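# Swing ball into cup, return cup to stand

## Task

Get the hanging ball swinging upward and catch it in the cup, letting only the cup touch the ball as it drops in; then put the cup, still holding the ball, back on its stand, open the hand and move the arm away.

## Robot and tools

Robot: two arms facing each other across a table. left_arm has its base near (-0.023, +0.564, 0) m and carries a left hand. right_arm has its base near (+0.020, -0.567, 0) m and carries a right hand. Each hand has five fingers. Scene frame: origin on the table top halfway between the bases, z up, table surface at z = 0. The arm names do not match image sides.

Hand point: a spot that moves with the palm, about 0.05 m in front of it and 0.15 m out from the wrist flange. Its +z runs along the straight fingers and +y comes out of the palm. On the right hand +x points away from the thumb; on the left hand +x points toward it. Straight fingertips extend 0.06 to 0.07 m past the point. A bracket on the little-finger side of the wrist sticks out and can strike things. With the fingers level, the wrist may sit below the hand point and touch the table first.

execute_actions(actions, cameras): actions is a list of actions. Each action is a table of at most 15 rows, and each row is one 1/30 s step; a shorter table repeats its last row. Every row holds 28 numbers in [-1, 1], covering both arms even when one is idle:
1-6: left_arm dx, dy, dz, rx, ry, rz.
7-14: left hand little, ring, middle, index, thumb_bend, thumb_turn, force_limit, speed.
15-20: right_arm dx, dy, dz, rx, ry, rz.
21-28: right hand, in the same order as 7-14.

The pose numbers are offsets, not poses. They use the scene frame's axes and count from that arm's Hand target as it stood when the action began. Every row measures from that same start, so rows do not add up within an action. The next action starts from the new Hand target, so sending the same offset again moves the arm further. Scale: 1.0 equals 0.6 m, or 180 degrees. rx, ry, rz form one rotation vector about the hand point. Six zeros hold the Hand target and re-request it if the arm settled short.

Hand numbers are absolute targets, not offsets. For fingers and thumb_bend, +1 is straight and -1 is curled. For thumb_turn, +1 puts the thumb beside the palm and -1 puts it across, opposite the fingers. force_limit runs from -1 to +1, meaning about 0 to 10 N of fingertip force before a closing motor stops (0 to 15 N for the two thumb motors). speed rises linearly from near zero at -1 to full speed at +0.48 and stays full up to +1. There is no 'unchanged' value: to keep a hand as it is, resend the eight numbers you last sent it. If you have sent none yet, send hand_measured followed by hand_force_limit and hand_speed. For a gentle grip, close at speed -0.94 or slower. With the thumb across the palm, the hand can hold objects about 0.035 to 0.065 m thick, or a handle down to about 0.025 m.

cameras: a list of names from cam_high, cam_low, cam_left_wrist, cam_right_wrist (all 672x504), or ["all"], or []. An empty actions list returns images by default. An unknown name makes the whole call invalid.

move(target, speed, blend, stop_force, zero, blocking, cameras): drives each hand point in a straight line. target is one 28-number row in the same layout as above, or a list of up to 15 such rows. Every row is an offset from the Hand targets at the start of the move, not from the previous row. speed is the top path speed in m/s, 0.002 to 3.6, default 0.25; rotation is capped at twice that value in rad/s. It may be one number or one per target. blend is a corner-rounding radius in metres for lists; 0 means stop at each target. stop_force, 3 to 120 N, shared by both arms, ends an arm's path when its wrist sensor feels that much push against the motion. It is unreliable while the hand turns and can miss light objects. zero (used with stop_force, default true) re-zeros the sensor first. blocking=false returns after about 0.5 s while the move keeps running; it cannot be combined with stop_force. A move lasts at most 10 s. The result adds a line 'move:' with an ending such as done, off_target, moving, held or fault. limits=paced means a pose was clipped, and limits=held means a check held steps back. Moves do not avoid obstacles or the other arm. Faster moves lag, overshoot and hit harder. Route around an arm's own base rather than close past it.

wait(seconds 0 to 10): lets time pass while the arms hold their last commands. stop(): brakes a running move. zoom_image(camera, region [x0, y0, x1, y1] in pixels, at most 504 wide and 504 high): gives a closer view of the latest image from that camera. show_instructions(): shows the reference pages. zero_wrist_force(arm: left_arm or right_arm): re-zeros that arm's wrist force sensor. finished_scene(scene): ends the scene for good, so the result must hold without the robot.

Results: end_effector_position (m), end_effector_quat_wxyz and velocities are in the scene frame. Hand target is the last commanded pose, and the next offsets count from it. Hand readings list six values in motor order: hand_measured (position on the target scale), hand_stopped_by (moving, target, force, stalled or fault) and hand_load_n (fingertip load; it drops toward 0 when a grip is lost). Also shown: Wrist force and Wrist torque in the flange's own axes, plus a peak line; joint positions and torques; motor temperatures; and, for action calls, sampled positions.

Limits and hazards: each control step, commanded orientation is clipped to within 32 degrees of the current one. Joint velocity tops out at 3.14 rad/s. A contact torque at a joint's limit (141 N m for the big joints, 26.3 N m for the wrists) or about 150 N of outside force freezes that arm for 10 s. Arms are stiff, so aim only slightly past a contact. A clearance check holds back commands that bring the arms too close, but it does not always prevent contact, and a press between the arms can fail the scene. Motors warn at 70 °C and brake the arm at 85 °C. Avoid drops, slams, letting go of moving parts, heavy finger loads, and anything leaving the table. Loose objects may be nudged now and then. The ball must touch only the cup as it goes in.

Each tool is called after ">>>" as a command line: name --argument value for each argument, lists and objects as JSON in quotes; but a table of rows of numbers goes row by row, as --pt "numbers of a row", without its own name.

Reference images:

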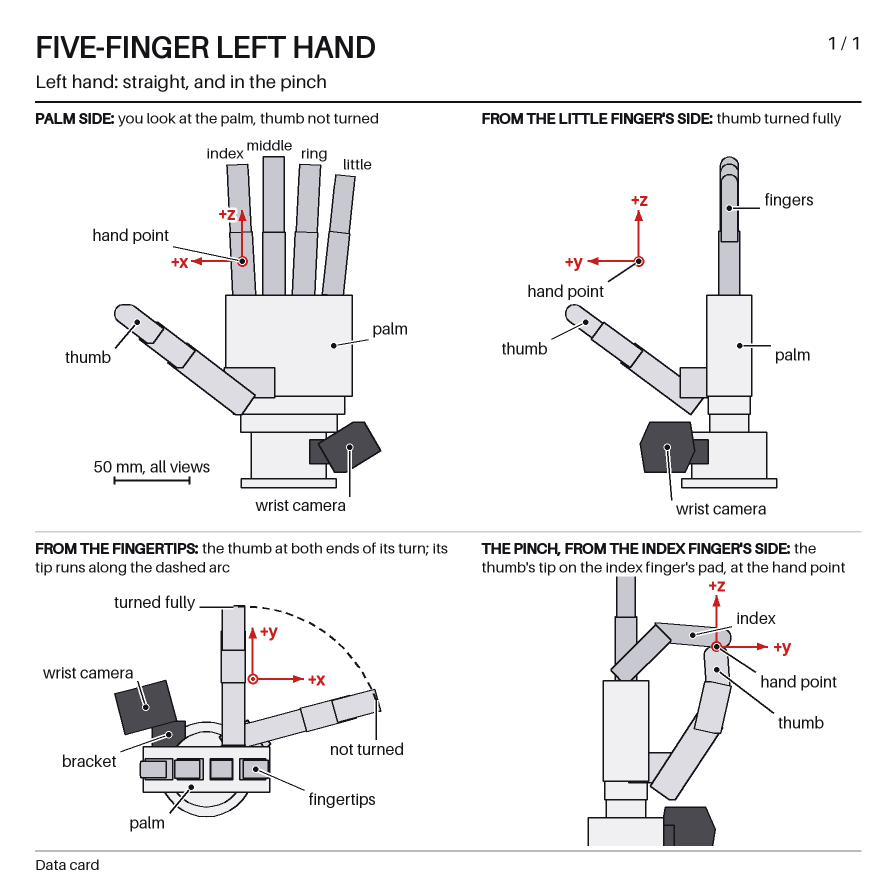

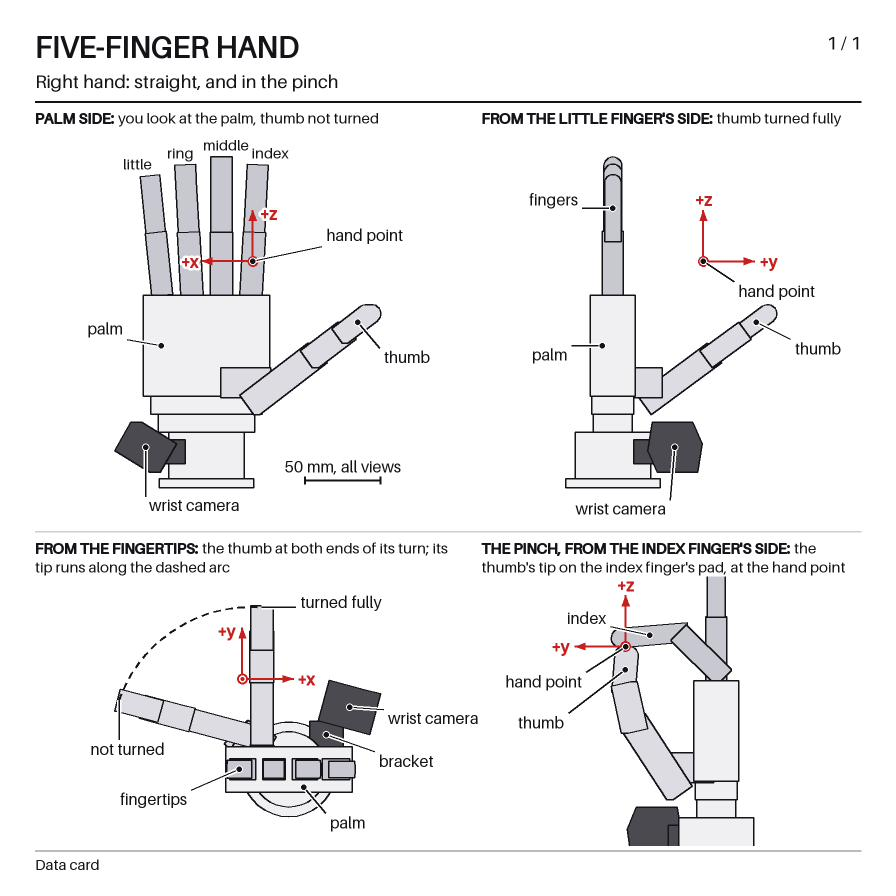

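## Session

>>> execute_actions --actions '[]' --cameras '["all"]'

Scene clock: 0.00 s.
left_arm: end_effector_position=(+0.3876, +0.3915, +0.3017) hand_measured=(+1.000, +1.000, +1.000, +1.000, +1.000, +1.000) hand_load_n=(+0.0, +0.5, +0.5, +0.0, +0.0, +0.0) hand_stopped_by=(target, target, target, target, target, target) hand_force_limit=0.00 hand_speed=-0.80 end_effector_quat_wxyz=(+0.344, +0.780, +0.501, +0.153) | right_arm: end_effector_position=(+0.0607, -0.1580, +0.2038) hand_measured=(+1.000, +1.000, +1.000, +1.000, +1.000, +1.000) hand_load_n=(+0.0, +0.0, +0.0, +0.0, +0.0, +0.0) hand_stopped_by=(target, target, target, target, target, target) hand_force_limit=0.00 hand_speed=-0.80 end_effector_quat_wxyz=(-0.505, -0.469, +0.581, +0.433)
Joint positions: left_arm=[4.911 -1.29 -2.037 2.348 -1.042 0.493] | right_arm=[-0.996 -0.73 1.927 1.803 0.95 -2.875]
Joint velocities: within noise
Joint torques (N m): no reading
Motor temperatures (°C): left_arm=[32 32 36 38 41 39] | right_arm=[41 39 31 46 43 47]
Wrist force (N): no reading
Wrist torque (N m): no reading
Wrist force, peak (N): no reading
Hand target: left_arm +0.3876, +0.3915, +0.3017; +0.344, +0.780, +0.501, +0.153 | right_arm +0.0607, -0.1580, +0.2038; +0.505, +0.469, -0.581, -0.433

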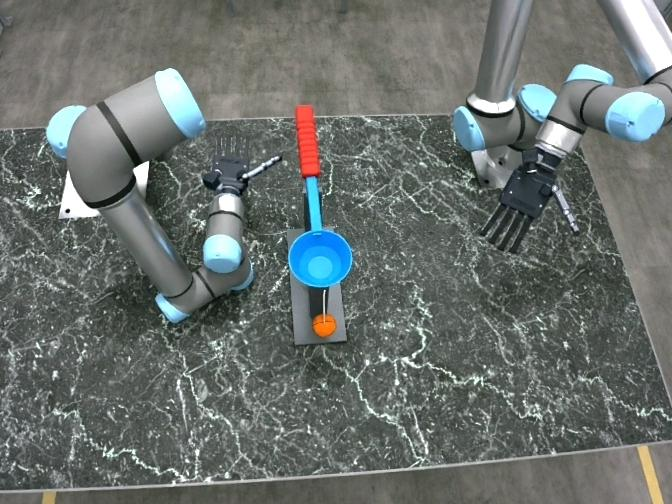

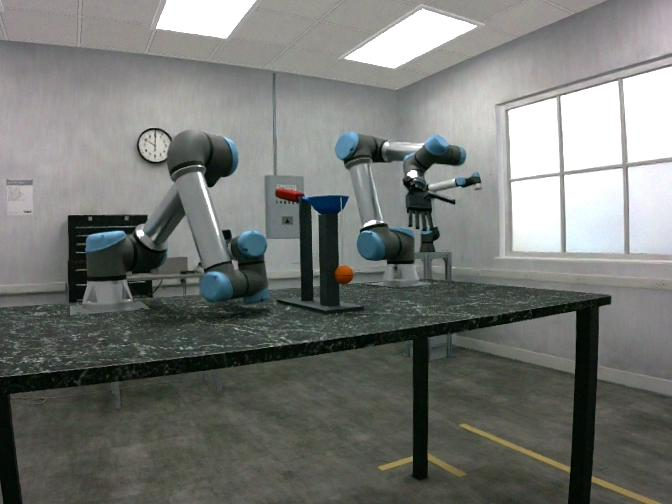

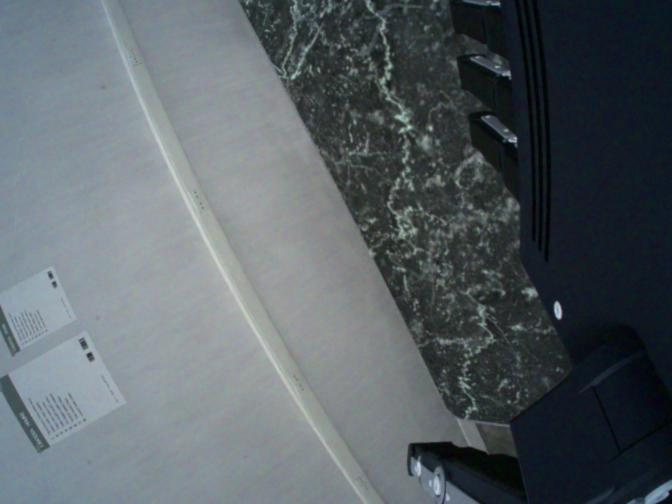

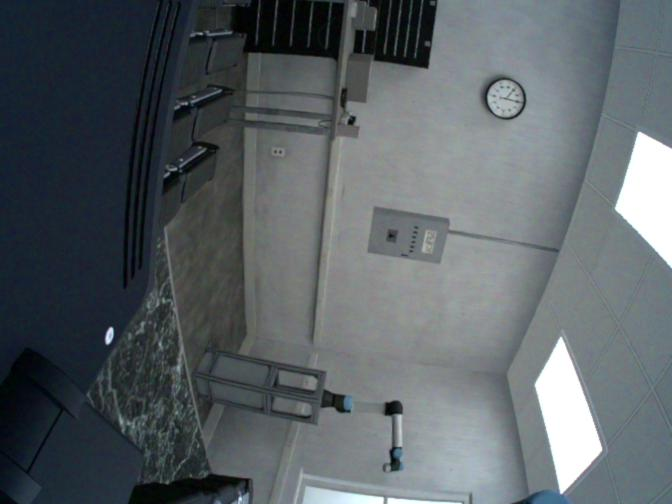

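>>> zoom_image --camera "cam_high" --region '[240, 80, 400, 360]'

>>> zoom_image --camera "cam_low" --region '[250, 160, 390, 330]'

Scaled by 1.800 from the camera's 672x504 image, which has a finer 960x720 frame.

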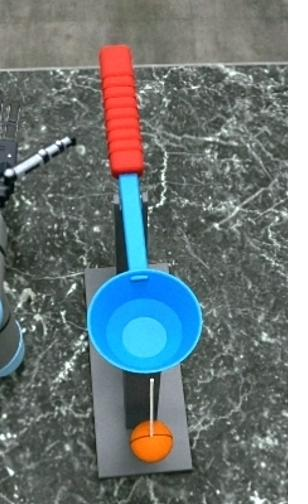

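Scaled by 2.965 from the camera's 672x504 image, which has a finer 960x720 frame.

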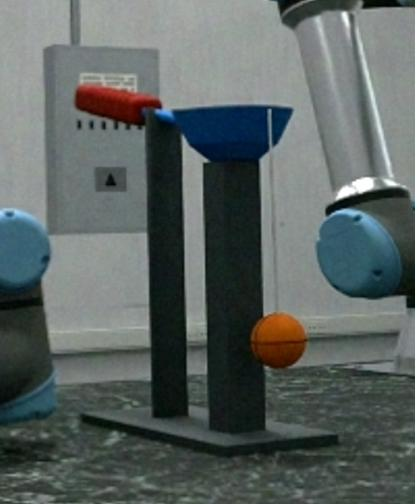

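>>> move --target '[-0.2293, -0.3192, 0, -0.2115, -0.1684, -0.3166, 1, 1, 1, 1, 1, -1, 0, 0, 0.2, -0.4, 0.08, 0, 0, 0, 1, 1, 1, 1, 1, 1, 0, -0.8]' --speed 0.3 --cameras '["all"]'

Scene clock: 258.83 s.
left_arm: end_effector_position=(+0.2905, +0.2563, +0.3017) hand_measured=(+1.000, +1.000, +1.000, +1.000, +1.000, -1.000) hand_load_n=(+0.0, +0.0, +0.0, +0.0, +0.0, +0.0) hand_stopped_by=(target, target, target, target, target, target) hand_force_limit=0.00 hand_speed=0.00 end_effector_quat_wxyz=(+0.626, +0.762, +0.157, +0.048) | right_arm: end_effector_position=(+0.1367, -0.3101, +0.2343) hand_measured=(+1.000, +1.000, +1.000, +1.000, +1.000, +1.000) hand_load_n=(+0.0, +0.0, +0.0, +0.0, +0.0, +0.0) hand_stopped_by=(target, target, target, target, target, target) hand_force_limit=0.00 hand_speed=-0.80 end_effector_quat_wxyz=(-0.505, -0.469, +0.581, +0.433)
Joint positions: left_arm=[5.006 -1.632 -2.407 2.269 -0.217 1.649] | right_arm=[-1.399 -0.844 2.07 1.797 1.349 -2.932]
Joint torques (N m): left_arm=[-3.42 25.09 0.59 -1.44 2.49 -1.9] | right_arm=[7.78 -23.94 -13.55 -0.03 -2.59 -0.19]
Wrist force (N): left_arm=[-0.6 0.0 -0.2] | right_arm=[0.2 0.7 -0.2]
Wrist torque (N m): left_arm=[0.08 0.08 -0.02] | right_arm=[0.08 -0.10 0.15]
Wrist force, peak (N): left_arm=[-1.0 -0.3 0.2] | right_arm=[2.3 0.5 -1.0]
Hand target: left_arm +0.2905, +0.2562, +0.3017; +0.626, +0.762, +0.157, +0.048 (not the last commanded pose) | right_arm +0.1367, -0.3101, +0.2343; +0.505, +0.469, -0.581, -0.433 (not the last commanded pose)
Off the commanded pose: left_arm 0.069 m, 22 deg | right_arm 0.100 m, 0 deg.
move: held (right_arm; a check stopped the path), off_target (left_arm; braked when a check withheld steps of right_arm); limits=held
pose unreachable (right arm): on one or more control steps of this call, first in action 0 (counted from 0), this arm could not follow its commanded pose, so it was not sent that pose on those steps. It may still have moved: this result reports where it is.
cause: moving toward the commanded pose would bring two parts of the arm too close to each other (joints 3 (elbow) to 6 (wrist 3) lie between them).
camera_calibration:
cam_left_wrist: T_world_to_cam=[[0.0590553, 0.209153, -0.976098, 0.219378], [0.645695, 0.737709, 0.197138, -0.444124], [0.761309, -0.641903, -0.0914836, 0.0878746], [0, 0, 0, 1]] pos_world=[0.206913, 0.338158, 0.309727]
cam_right_wrist: T_world_to_cam=[[-0.130503, -0.0970779, 0.986684, -0.241243], [0.481182, 0.863926, 0.148643, 0.167701], [-0.866852, 0.494173, -0.0660326, 0.398808], [0, 0, 0, 1]] pos_world=[0.23353, -0.365381, 0.239437]

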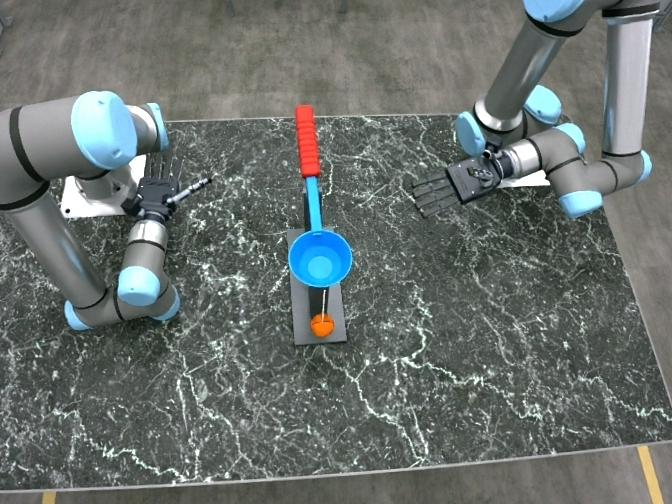

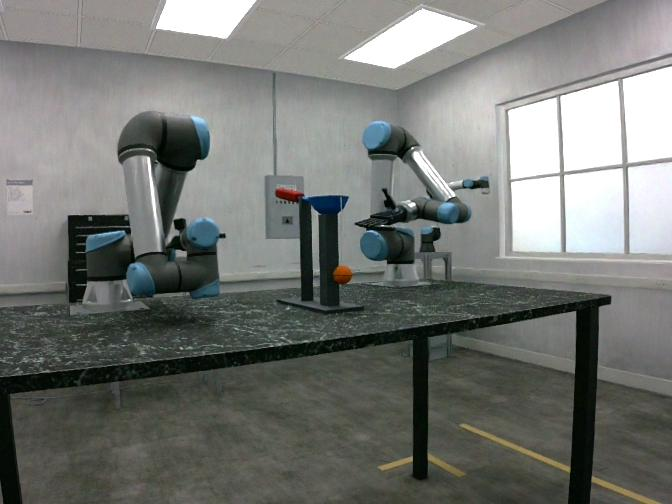

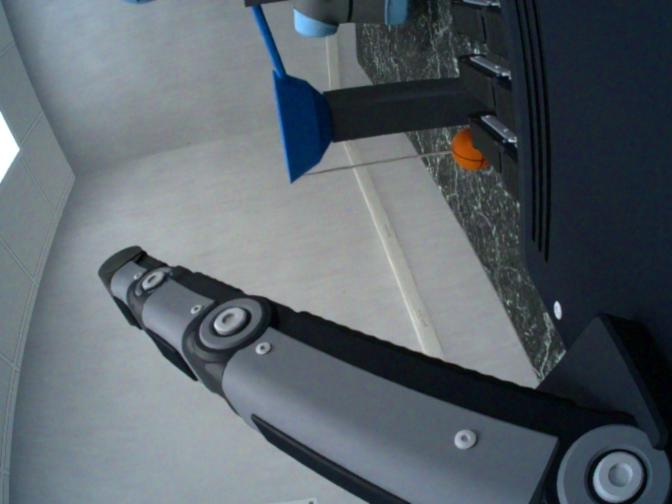

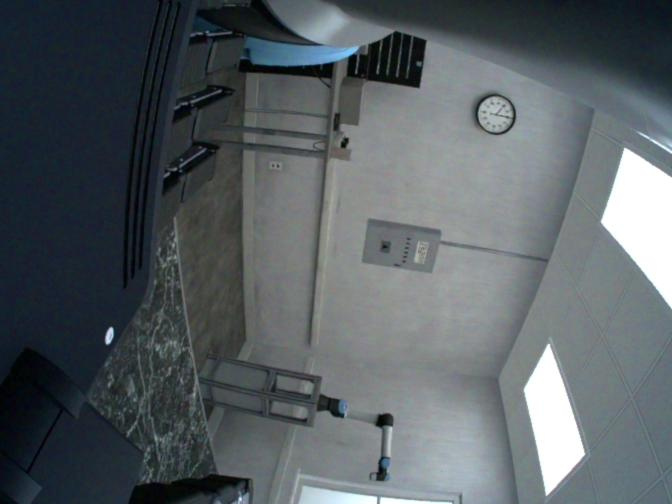

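>>> move --target '[-0.3508, -0.1937, -0.1, -0.0615, -0.0493, -0.0927, 1, 1, 1, 1, 1, -1, 0, 0, 0, 0, 0, 0, 0, 0, 1, 1, 1, 1, 1, 1, 0, -0.8]' --speed 0.3 --cameras '["all"]'

Scene clock: 284.40 s.
left_arm: end_effector_position=(+0.0799, +0.1400, +0.2416) hand_measured=(+1.000, +1.000, +1.000, +1.000, +1.000, -1.000) hand_load_n=(+0.0, +0.0, +0.0, -0.5, +0.0, -0.5) hand_stopped_by=(target, target, target, target, target, target) hand_force_limit=0.00 hand_speed=0.00 end_effector_quat_wxyz=(+0.707, +0.707, +0.000, +0.000) | right_arm: end_effector_position=(+0.1367, -0.3101, +0.2343) hand_measured=(+1.000, +1.000, +1.000, +1.000, +1.000, +1.000) hand_load_n=(+0.0, +0.0, +0.0, +0.0, +0.0, +0.0) hand_stopped_by=(target, target, target, target, target, target) hand_force_limit=0.00 hand_speed=-0.80 end_effector_quat_wxyz=(-0.505, -0.469, +0.581, +0.433)
Joint positions: left_arm=[4.295 -1.237 -2.71 3.948 -0.388 0] | right_arm=[-1.399 -0.844 2.07 1.797 1.349 -2.932]
Joint torques (N m): left_arm=[5.76 12.48 24.89 1.6 -0.23 0.94] | right_arm=[7.5 -24.37 -13.29 0.03 -2.58 1.2]
Wrist force (N): left_arm=[-1.0 -0.4 0.0] | right_arm=[-0.3 0.8 -0.1]
Wrist torque (N m): left_arm=[0.00 0.10 -0.03] | right_arm=[0.09 -0.02 0.13]
Wrist force, peak (N): left_arm=[-1.9 -1.1 0.3] | right_arm=[0.2 1.3 -0.4]
Hand target: left_arm +0.0800, +0.1400, +0.2417; +0.707, +0.707, +0.000, +0.000 | right_arm +0.1367, -0.3101, +0.2343; +0.505, +0.469, -0.581, -0.433
Off the commanded pose: left_arm 0.000 m, 0 deg | right_arm 0.000 m, 0 deg.
move: done
camera_calibration:
cam_left_wrist: T_world_to_cam=[[0.238541, -0.0251948, -0.970806, 0.214717], [0.807369, 0.560679, 0.183831, -0.195466], [0.539679, -0.82765, 0.154086, 0.152438], [0, 0, 0, 1]] pos_world=[0.0243269, 0.241169, 0.220893]
cam_right_wrist: T_world_to_cam=[[-0.130456, -0.0969927, 0.986698, -0.241226], [0.481196, 0.863936, 0.148546, 0.167725], [-0.866852, 0.494174, -0.0660327, 0.398808], [0, 0, 0, 1]] pos_world=[0.23353, -0.365381, 0.239437]

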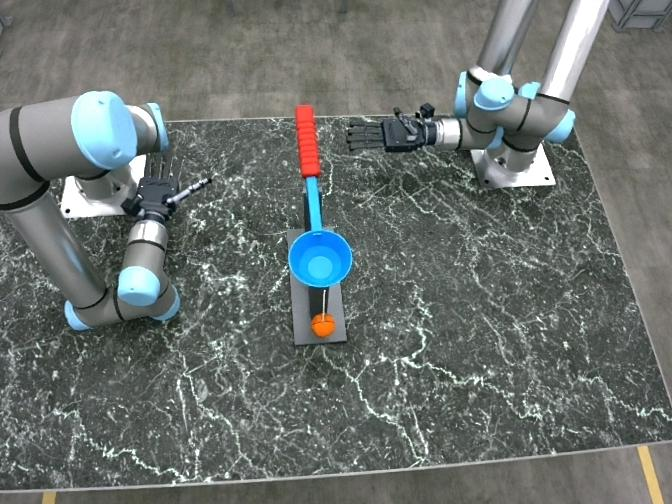

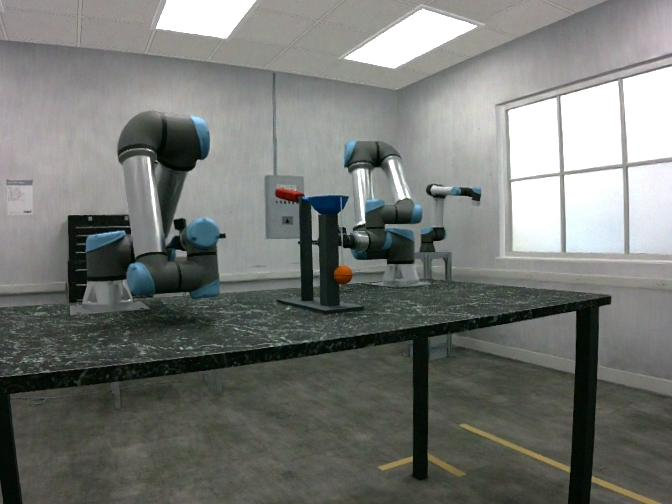

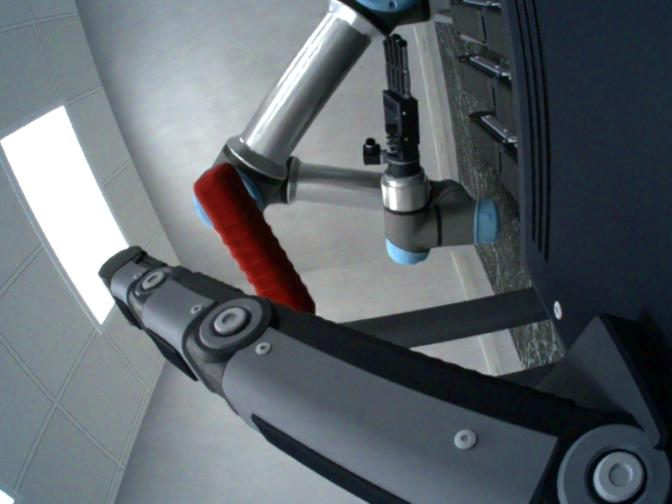

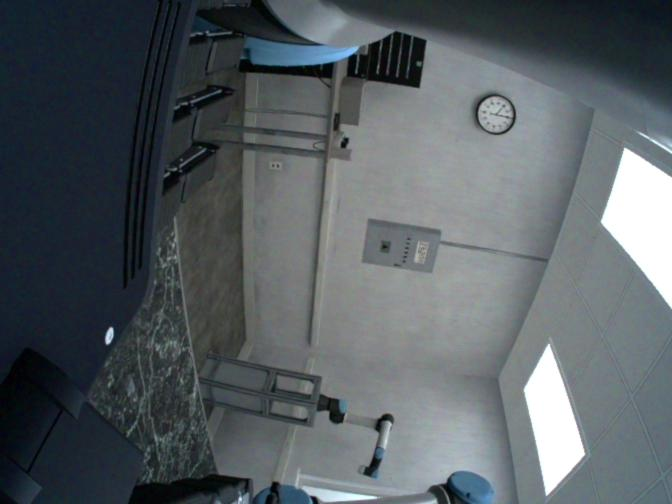

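>>> zoom_image --camera "cam_left_wrist" --region '[150, 130, 402, 340]'

>>> zoom_image --camera "cam_high" --region '[260, 80, 512, 290]'

>>> zoom_image --camera "cam_low" --region '[260, 170, 386, 275]'

Scaled by 2.000 from the camera's 672x504 image, which has a finer 960x720 frame.

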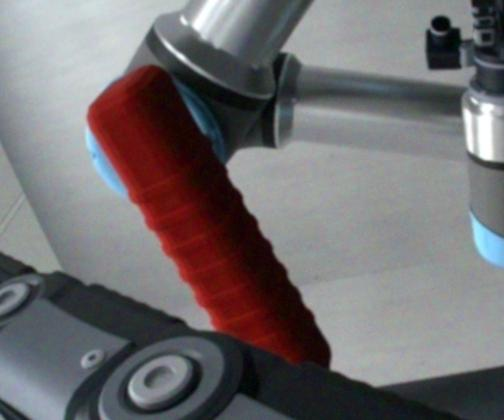

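Scaled by 2.000 from the camera's 672x504 image, which has a finer 960x720 frame.

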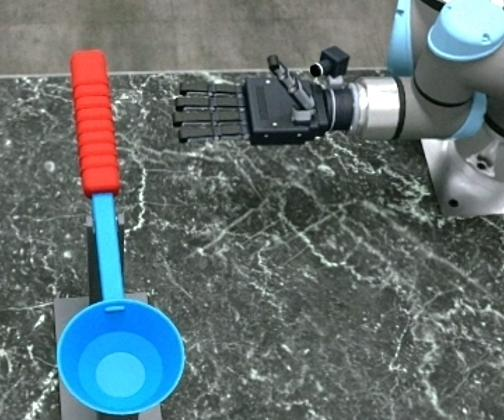

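Scaled by 4.000 from the camera's 672x504 image, which has a finer 960x720 frame.

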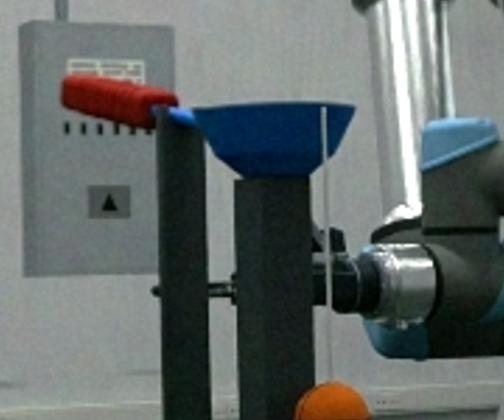

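>>> move --target '[0.175, -0.1333, 0.1305, 0, 0.05, 0.0128, 1, 1, 1, 1, 1, -1, 0, 0, 0, 0, 0, 0, 0, 0, 1, 1, 1, 1, 1, 1, 0, -0.8]' --speed 0.25 --cameras '["cam_high", "cam_low", "cam_left_wrist"]'

>>> zoom_image --camera "cam_left_wrist" --region '[100, 50, 436, 302]'

>>> zoom_image --camera "cam_high" --region '[260, 80, 428, 206]'

>>> zoom_image --camera "cam_low" --region '[260, 170, 386, 275]'

Scene clock: 347.60 s.
left_arm: end_effector_position=(+0.1849, +0.0600, +0.3199) hand_measured=(+1.000, +1.000, +1.000, +1.000, +1.000, -1.000) hand_load_n=(+0.0, +0.0, -0.5, +0.0, +0.0, +0.0) hand_stopped_by=(target, target, target, target, target, target) hand_force_limit=0.00 hand_speed=0.00 end_effector_quat_wxyz=(+0.705, +0.705, +0.070, -0.041) | right_arm: end_effector_position=(+0.1367, -0.3101, +0.2343) hand_measured=(+1.000, +1.000, +1.000, +1.000, +1.000, +1.000) hand_load_n=(+0.0, +0.5, +0.0, -0.5, +0.0, +0.0) hand_stopped_by=(target, target, target, target, target, target) hand_force_limit=0.00 hand_speed=-0.80 end_effector_quat_wxyz=(-0.505, -0.469, +0.581, +0.433)
Joint positions: left_arm=[4.128 -1.437 -2.294 3.725 -0.595 -0.152] | right_arm=[-1.399 -0.844 2.07 1.797 1.349 -2.932]
Joint torques (N m): left_arm=[7.03 21.12 25.76 0.34 0.54 0.02] | right_arm=[7.37 -24.41 -13.43 0.04 -2.34 1.12]
Wrist force (N): left_arm=[-0.5 -0.3 -0.1] | right_arm=[-0.2 0.9 -0.3]
Wrist torque (N m): left_arm=[0.00 0.07 0.01] | right_arm=[0.11 -0.02 0.14]
Wrist force, peak (N): left_arm=[-1.9 -1.9 -1.1] | right_arm=[-0.1 1.3 -0.3]
Hand target: left_arm +0.1850, +0.0600, +0.3200; +0.705, +0.705, +0.070, -0.041 | right_arm +0.1367, -0.3101, +0.2343; +0.505, +0.469, -0.581, -0.433
Off the commanded pose: left_arm 0.000 m, 0 deg | right_arm 0.000 m, 0 deg.
move: done
camera_calibration:
cam_left_wrist: T_world_to_cam=[[0.0849079, -0.0186752, -0.996214, 0.29973], [0.803028, 0.593177, 0.0573228, -0.21049], [0.589861, -0.804855, 0.0653621, 0.0352503], [0, 0, 0, 1]] pos_world=[0.122787, 0.158827, 0.308357]
Images, in order (width x height): cam_high 672x504, cam_low 672x504, cam_left_wrist 672x504.

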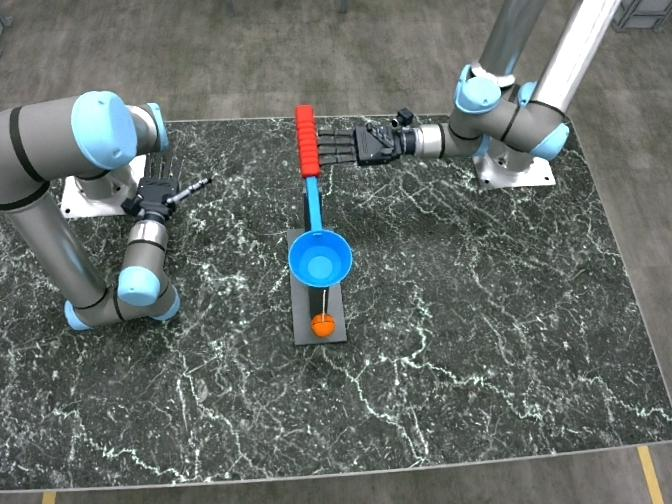

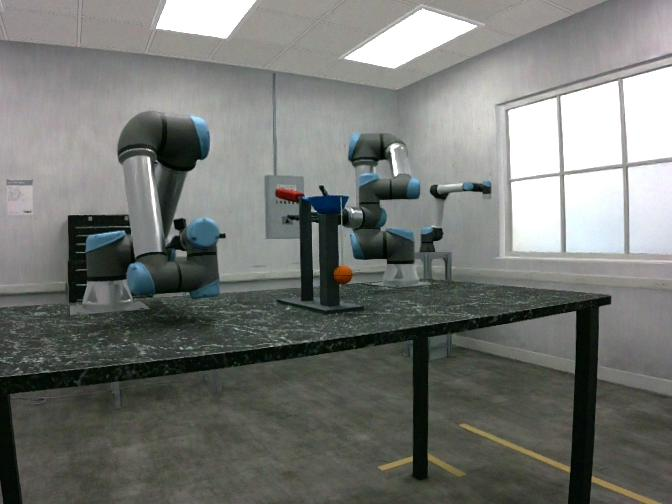

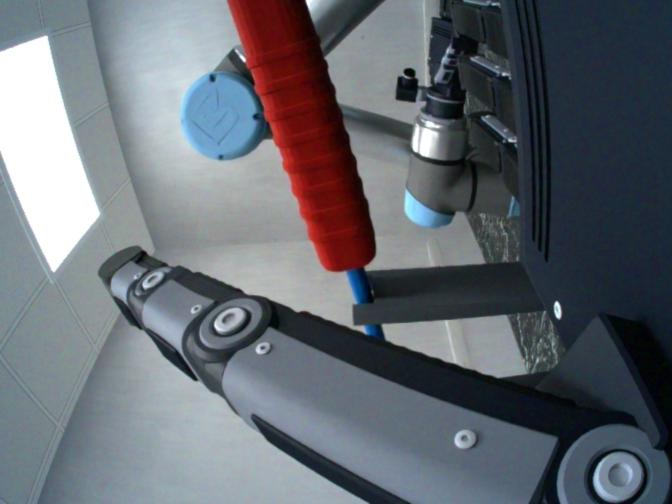

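Scaled by 1.500 from the camera's 672x504 image, which has a finer 960x720 frame.

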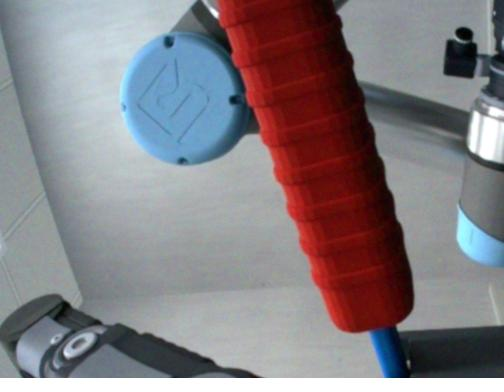

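Scaled by 3.000 from the camera's 672x504 image, which has a finer 960x720 frame.

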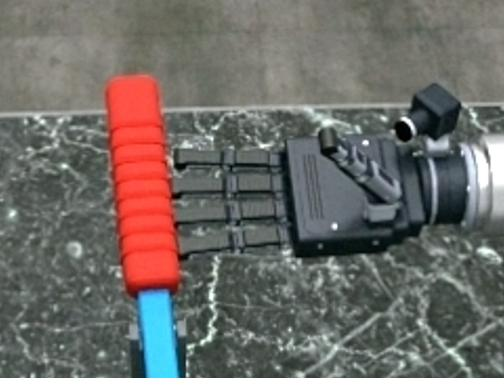

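Scaled by 4.000 from the camera's 672x504 image, which has a finer 960x720 frame.

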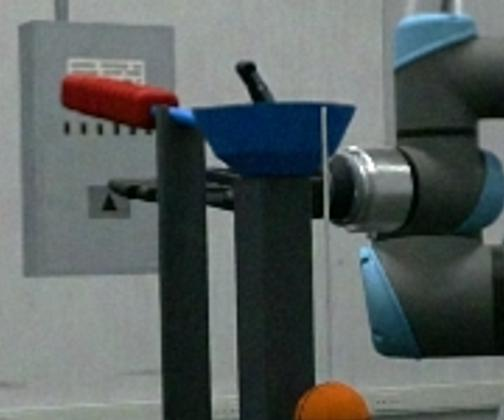

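>>> move --pt "0.0667 -0.1583 0.0083 0 0 0 1 1 1 1 1 -1 0 0 0 0 0 0 0 0 1 1 1 1 1 1 0 -0.8" --pt "0.0667 -0.1583 0.0367 0 0 0 1 1 1 1 1 -1 0 0 0 0 0 0 0 0 1 1 1 1 1 1 0 -0.8" --pt "0.0667 -0.2033 0.0367 0 0 0 1 1 1 1 1 -1 0 0 0 0 0 0 0 0 1 1 1 1 1 1 0 -0.8" --speed 0.12 --cameras '["cam_high", "cam_low", "cam_left_wrist"]'

>>> zoom_image --camera "cam_left_wrist" --region '[200, 0, 536, 252]'

>>> zoom_image --camera "cam_high" --region '[260, 80, 428, 206]'

>>> zoom_image --camera "cam_low" --region '[260, 170, 386, 275]'

Scene clock: 389.67 s.
left_arm: end_effector_position=(+0.2250, -0.0619, +0.3420) hand_measured=(+1.000, +1.000, +1.000, +1.000, +1.000, -1.000) hand_load_n=(-0.5, +0.0, +0.0, +0.0, +0.0, +0.0) hand_stopped_by=(target, target, target, target, target, target) hand_force_limit=0.00 hand_speed=0.00 end_effector_quat_wxyz=(+0.705, +0.705, +0.070, -0.041) | right_arm: end_effector_position=(+0.1367, -0.3101, +0.2343) hand_measured=(+1.000, +1.000, +1.000, +1.000, +1.000, +1.000) hand_load_n=(+0.0, +0.0, +0.0, +0.0, +0.0, +0.0) hand_stopped_by=(target, target, target, target, target, target) hand_force_limit=0.00 hand_speed=-0.80 end_effector_quat_wxyz=(-0.505, -0.469, +0.581, +0.433)
Joint positions: left_arm=[3.915 -1.723 -1.938 3.657 -0.808 -0.154] | right_arm=[-1.399 -0.844 2.07 1.797 1.349 -2.932]
Joint torques (N m): left_arm=[0.53 35 15.88 2.7 0.23 -2.06] | right_arm=[8.11 -24.6 -13.3 0.28 -2.11 1.21]
Wrist force (N): left_arm=[-0.6 -0.3 -0.1] | right_arm=[-0.1 0.7 0.0]
Wrist torque (N m): left_arm=[0.00 0.07 0.08] | right_arm=[0.07 -0.06 0.13]
Wrist force, peak (N): left_arm=[-0.6 -2.0 -0.3] | right_arm=[-0.4 1.2 0.1]
Hand target: left_arm +0.2250, -0.0619, +0.3420; +0.705, +0.705, +0.070, -0.041 | right_arm +0.1367, -0.3101, +0.2343; +0.505, +0.469, -0.581, -0.433
Off the commanded pose: left_arm 0.000 m, 0 deg | right_arm 0.000 m, 0 deg.
move: done
camera_calibration:
cam_left_wrist: T_world_to_cam=[[0.0847709, -0.0186514, -0.996226, 0.316088], [0.80304, 0.593171, 0.057227, -0.17156], [0.589865, -0.804861, 0.0652615, -0.0880069], [0, 0, 0, 1]] pos_world=[0.162887, 0.0368268, 0.330457]
Images, in order (width x height): cam_high 672x504, cam_low 672x504, cam_left_wrist 672x504.

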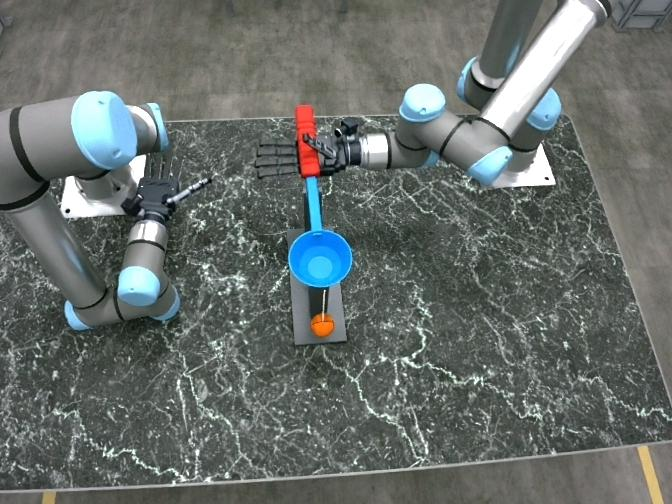

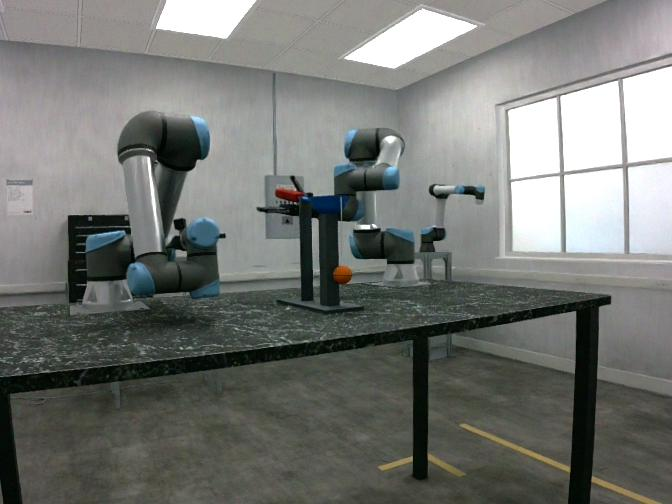

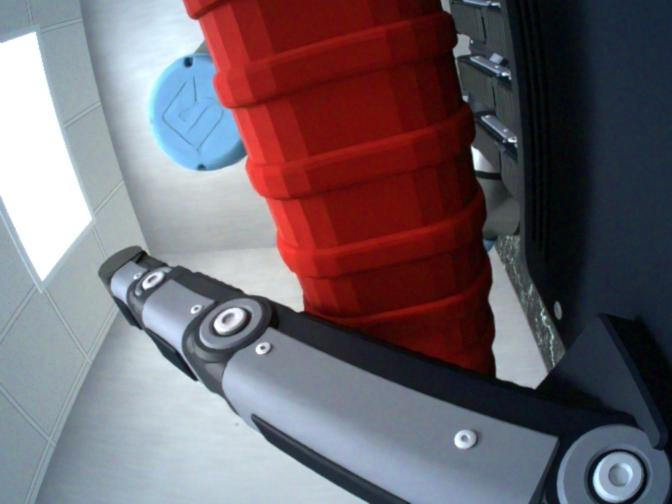

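Scaled by 1.500 from the camera's 672x504 image, which has a finer 960x720 frame.

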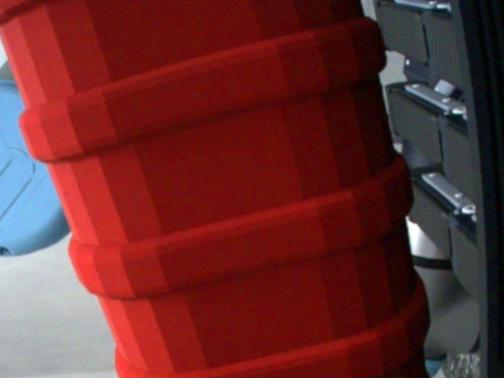

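Scaled by 3.000 from the camera's 672x504 image, which has a finer 960x720 frame.

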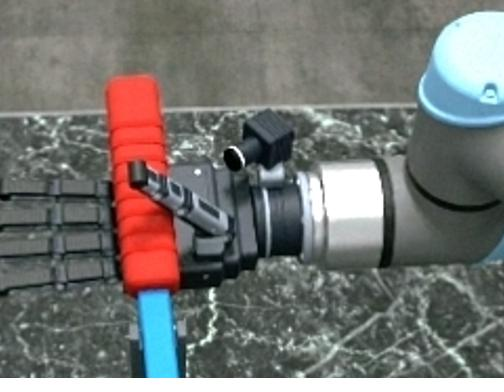

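Scaled by 4.000 from the camera's 672x504 image, which has a finer 960x720 frame.

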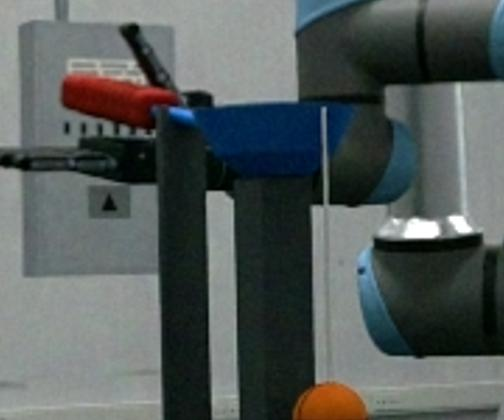

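>>> move --target '[0, 0, 0.02, 0, 0, 0, 1, 1, 1, 1, 1, -1, 0, 0, 0, 0, 0, 0, 0, 0, 1, 1, 1, 1, 1, 1, 0, -0.8]' --speed 0.02 --stop_force 3 --cameras '["cam_low", "cam_left_wrist"]'

>>> zoom_image --camera "cam_low" --region '[260, 170, 386, 275]'

Scene clock: 399.80 s.
left_arm: end_effector_position=(+0.2250, -0.0619, +0.3540) hand_measured=(+1.000, +1.000, +1.000, +1.000, +1.000, -1.000) hand_load_n=(+0.0, +0.0, +0.0, +0.0, +0.0, -0.5) hand_stopped_by=(target, target, target, target, target, target) hand_force_limit=0.00 hand_speed=0.00 end_effector_quat_wxyz=(+0.705, +0.705, +0.070, -0.041) | right_arm: end_effector_position=(+0.1367, -0.3101, +0.2343) hand_measured=(+1.000, +1.000, +1.000, +1.000, +1.000, +1.000) hand_load_n=(+0.0, +0.0, +0.0, +0.0, +0.0, +0.0) hand_stopped_by=(target, target, target, target, target, target) hand_force_limit=0.00 hand_speed=-0.80 end_effector_quat_wxyz=(-0.505, -0.469, +0.581, +0.433)
Joint positions: left_arm=[3.915 -1.709 -1.92 3.625 -0.809 -0.154] | right_arm=[-1.399 -0.844 2.07 1.797 1.349 -2.932]
Joint torques (N m): left_arm=[-3.25 15 10.01 2.56 0.11 1.7] | right_arm=[7.7 -24.63 -12.9 0.22 -1.94 1.19]
Wrist force (N): left_arm=[-0.7 -0.4 0.0] | right_arm=[-0.2 0.8 -0.2]
Wrist torque (N m): left_arm=[-0.01 0.10 0.08] | right_arm=[0.10 -0.03 0.13]
Wrist force, peak (N): left_arm=[-0.8 -0.4 -0.4] | right_arm=[-0.5 1.0 0.0]
Hand target: left_arm +0.2250, -0.0619, +0.3540; +0.705, +0.705, +0.070, -0.041 | right_arm +0.1367, -0.3101, +0.2343; +0.505, +0.469, -0.581, -0.433
Off the commanded pose: left_arm 0.000 m, 0 deg | right_arm 0.000 m, 0 deg.
move: done
camera_calibration:
cam_left_wrist: T_world_to_cam=[[0.0848886, -0.0188013, -0.996213, 0.328025], [0.802985, 0.593245, 0.0572272, -0.172241], [0.589923, -0.804802, 0.0654569, -0.0888693], [0, 0, 0, 1]] pos_world=[0.162887, 0.0368262, 0.342457]
Images, in order (width x height): cam_low 672x504, cam_left_wrist 672x504.

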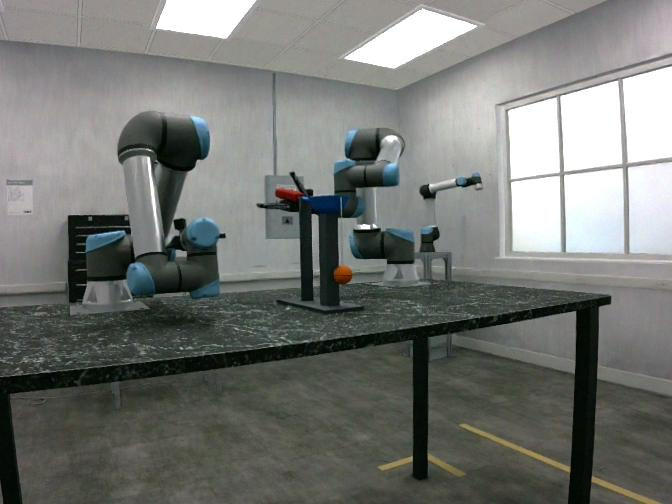

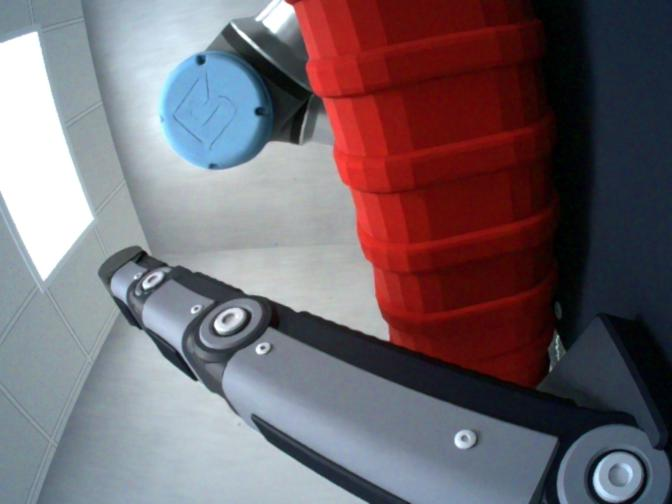

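Scaled by 4.000 from the camera's 672x504 image, which has a finer 960x720 frame.

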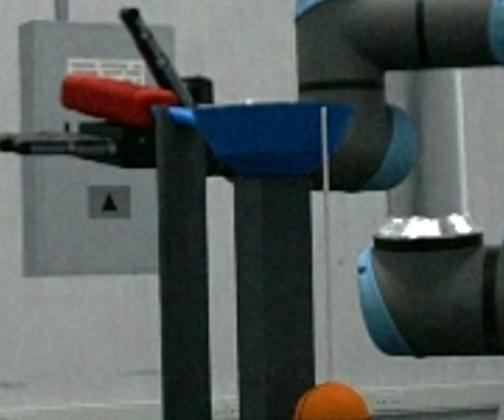

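>>> move --target '[0, 0, 0, 0, 0, 0, -1, -1, -1, -1, 1, -1, 0, -0.75, 0, 0, 0, 0, 0, 0, 1, 1, 1, 1, 1, 1, 0, -0.8]' --cameras '["cam_high", "cam_low", "cam_left_wrist"]'

>>> zoom_image --camera "cam_low" --region '[260, 170, 386, 275]'

>>> zoom_image --camera "cam_high" --region '[260, 80, 428, 206]'

Scene clock: 411.17 s.
left_arm: end_effector_position=(+0.2250, -0.0619, +0.3540) hand_measured=(-0.982, -0.958, -0.936, -0.934, +1.000, -1.000) hand_load_n=(+6.5, +9.5, +6.0, +11.0, +0.0, +0.0) hand_stopped_by=(force, force, force, force, target, target) hand_force_limit=0.00 hand_speed=-0.75 end_effector_quat_wxyz=(+0.705, +0.705, +0.070, -0.041) | right_arm: end_effector_position=(+0.1367, -0.3101, +0.2343) hand_measured=(+1.000, +1.000, +1.000, +1.000, +1.000, +1.000) hand_load_n=(-0.5, +0.0, +0.0, +0.0, +0.0, +0.0) hand_stopped_by=(target, target, target, target, target, target) hand_force_limit=0.00 hand_speed=-0.80 end_effector_quat_wxyz=(-0.505, -0.469, +0.581, +0.433)
Joint positions: left_arm=[3.915 -1.709 -1.92 3.625 -0.809 -0.154] | right_arm=[-1.399 -0.844 2.07 1.797 1.349 -2.932]
Joint torques (N m): left_arm=[5.26 18.85 25.98 1.26 1.13 2.04] | right_arm=[7.89 -24.94 -13 0.23 -1.88 1.14]
Wrist force (N): left_arm=[-0.3 -3.4 0.1] | right_arm=[-0.1 1.0 -0.2]
Wrist torque (N m): left_arm=[-0.22 0.06 -0.16] | right_arm=[0.13 -0.04 0.14]
Wrist force, peak (N): left_arm=[-0.1 -3.5 0.0] | right_arm=[0.2 1.2 -0.1]
Hand target: left_arm +0.2250, -0.0619, +0.3540; +0.705, +0.705, +0.070, -0.041 | right_arm +0.1367, -0.3101, +0.2343; +0.505, +0.469, -0.581, -0.433
Off the commanded pose: left_arm 0.000 m, 0 deg | right_arm 0.000 m, 0 deg.
move: done
camera_calibration:
cam_left_wrist: T_world_to_cam=[[0.0848306, -0.0187205, -0.99622, 0.328034], [0.802988, 0.593241, 0.0572286, -0.172242], [0.589927, -0.804807, 0.0653573, -0.0888353], [0, 0, 0, 1]] pos_world=[0.162887, 0.0368264, 0.342457]
Images, in order (width x height): cam_high 672x504, cam_low 672x504, cam_left_wrist 672x504.

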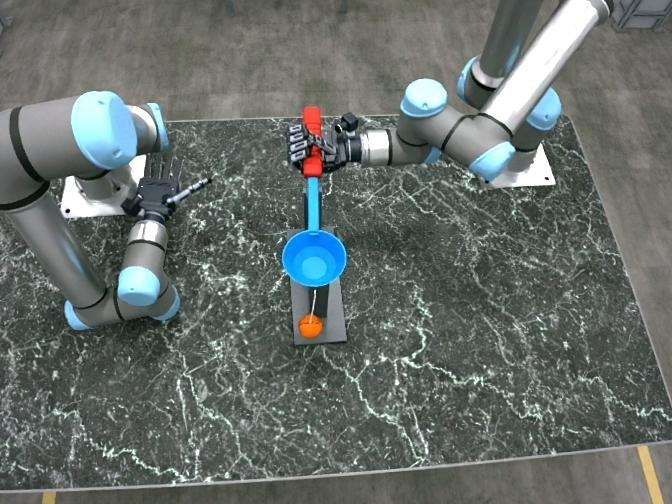

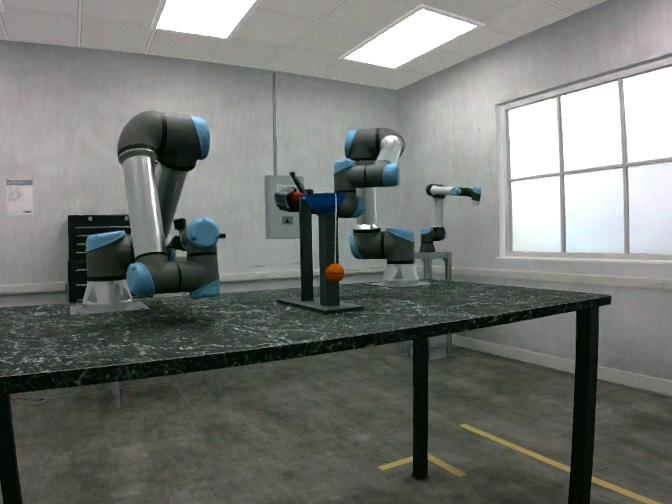

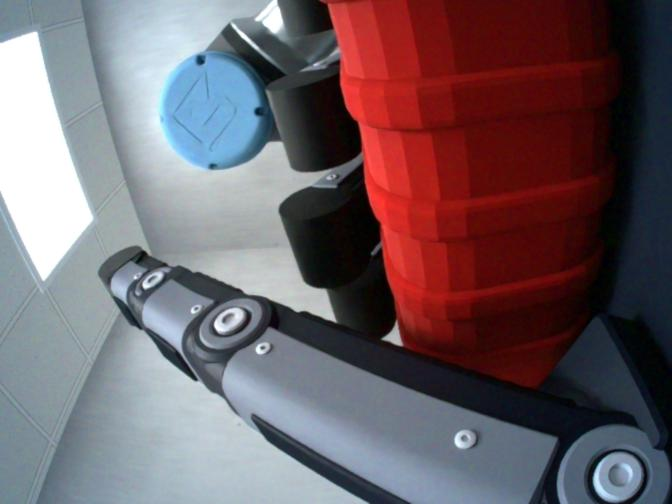

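Scaled by 4.000 from the camera's 672x504 image, which has a finer 960x720 frame.

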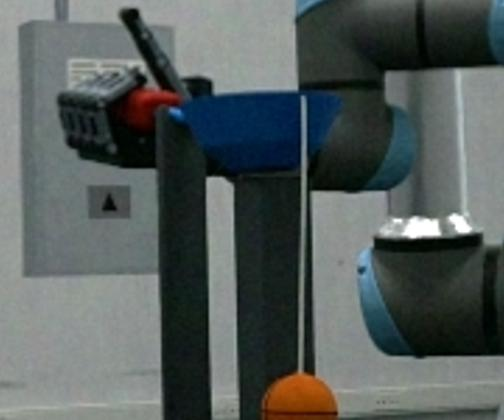

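Scaled by 3.000 from the camera's 672x504 image, which has a finer 960x720 frame.

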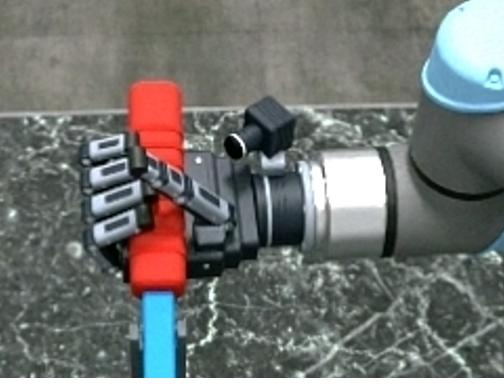

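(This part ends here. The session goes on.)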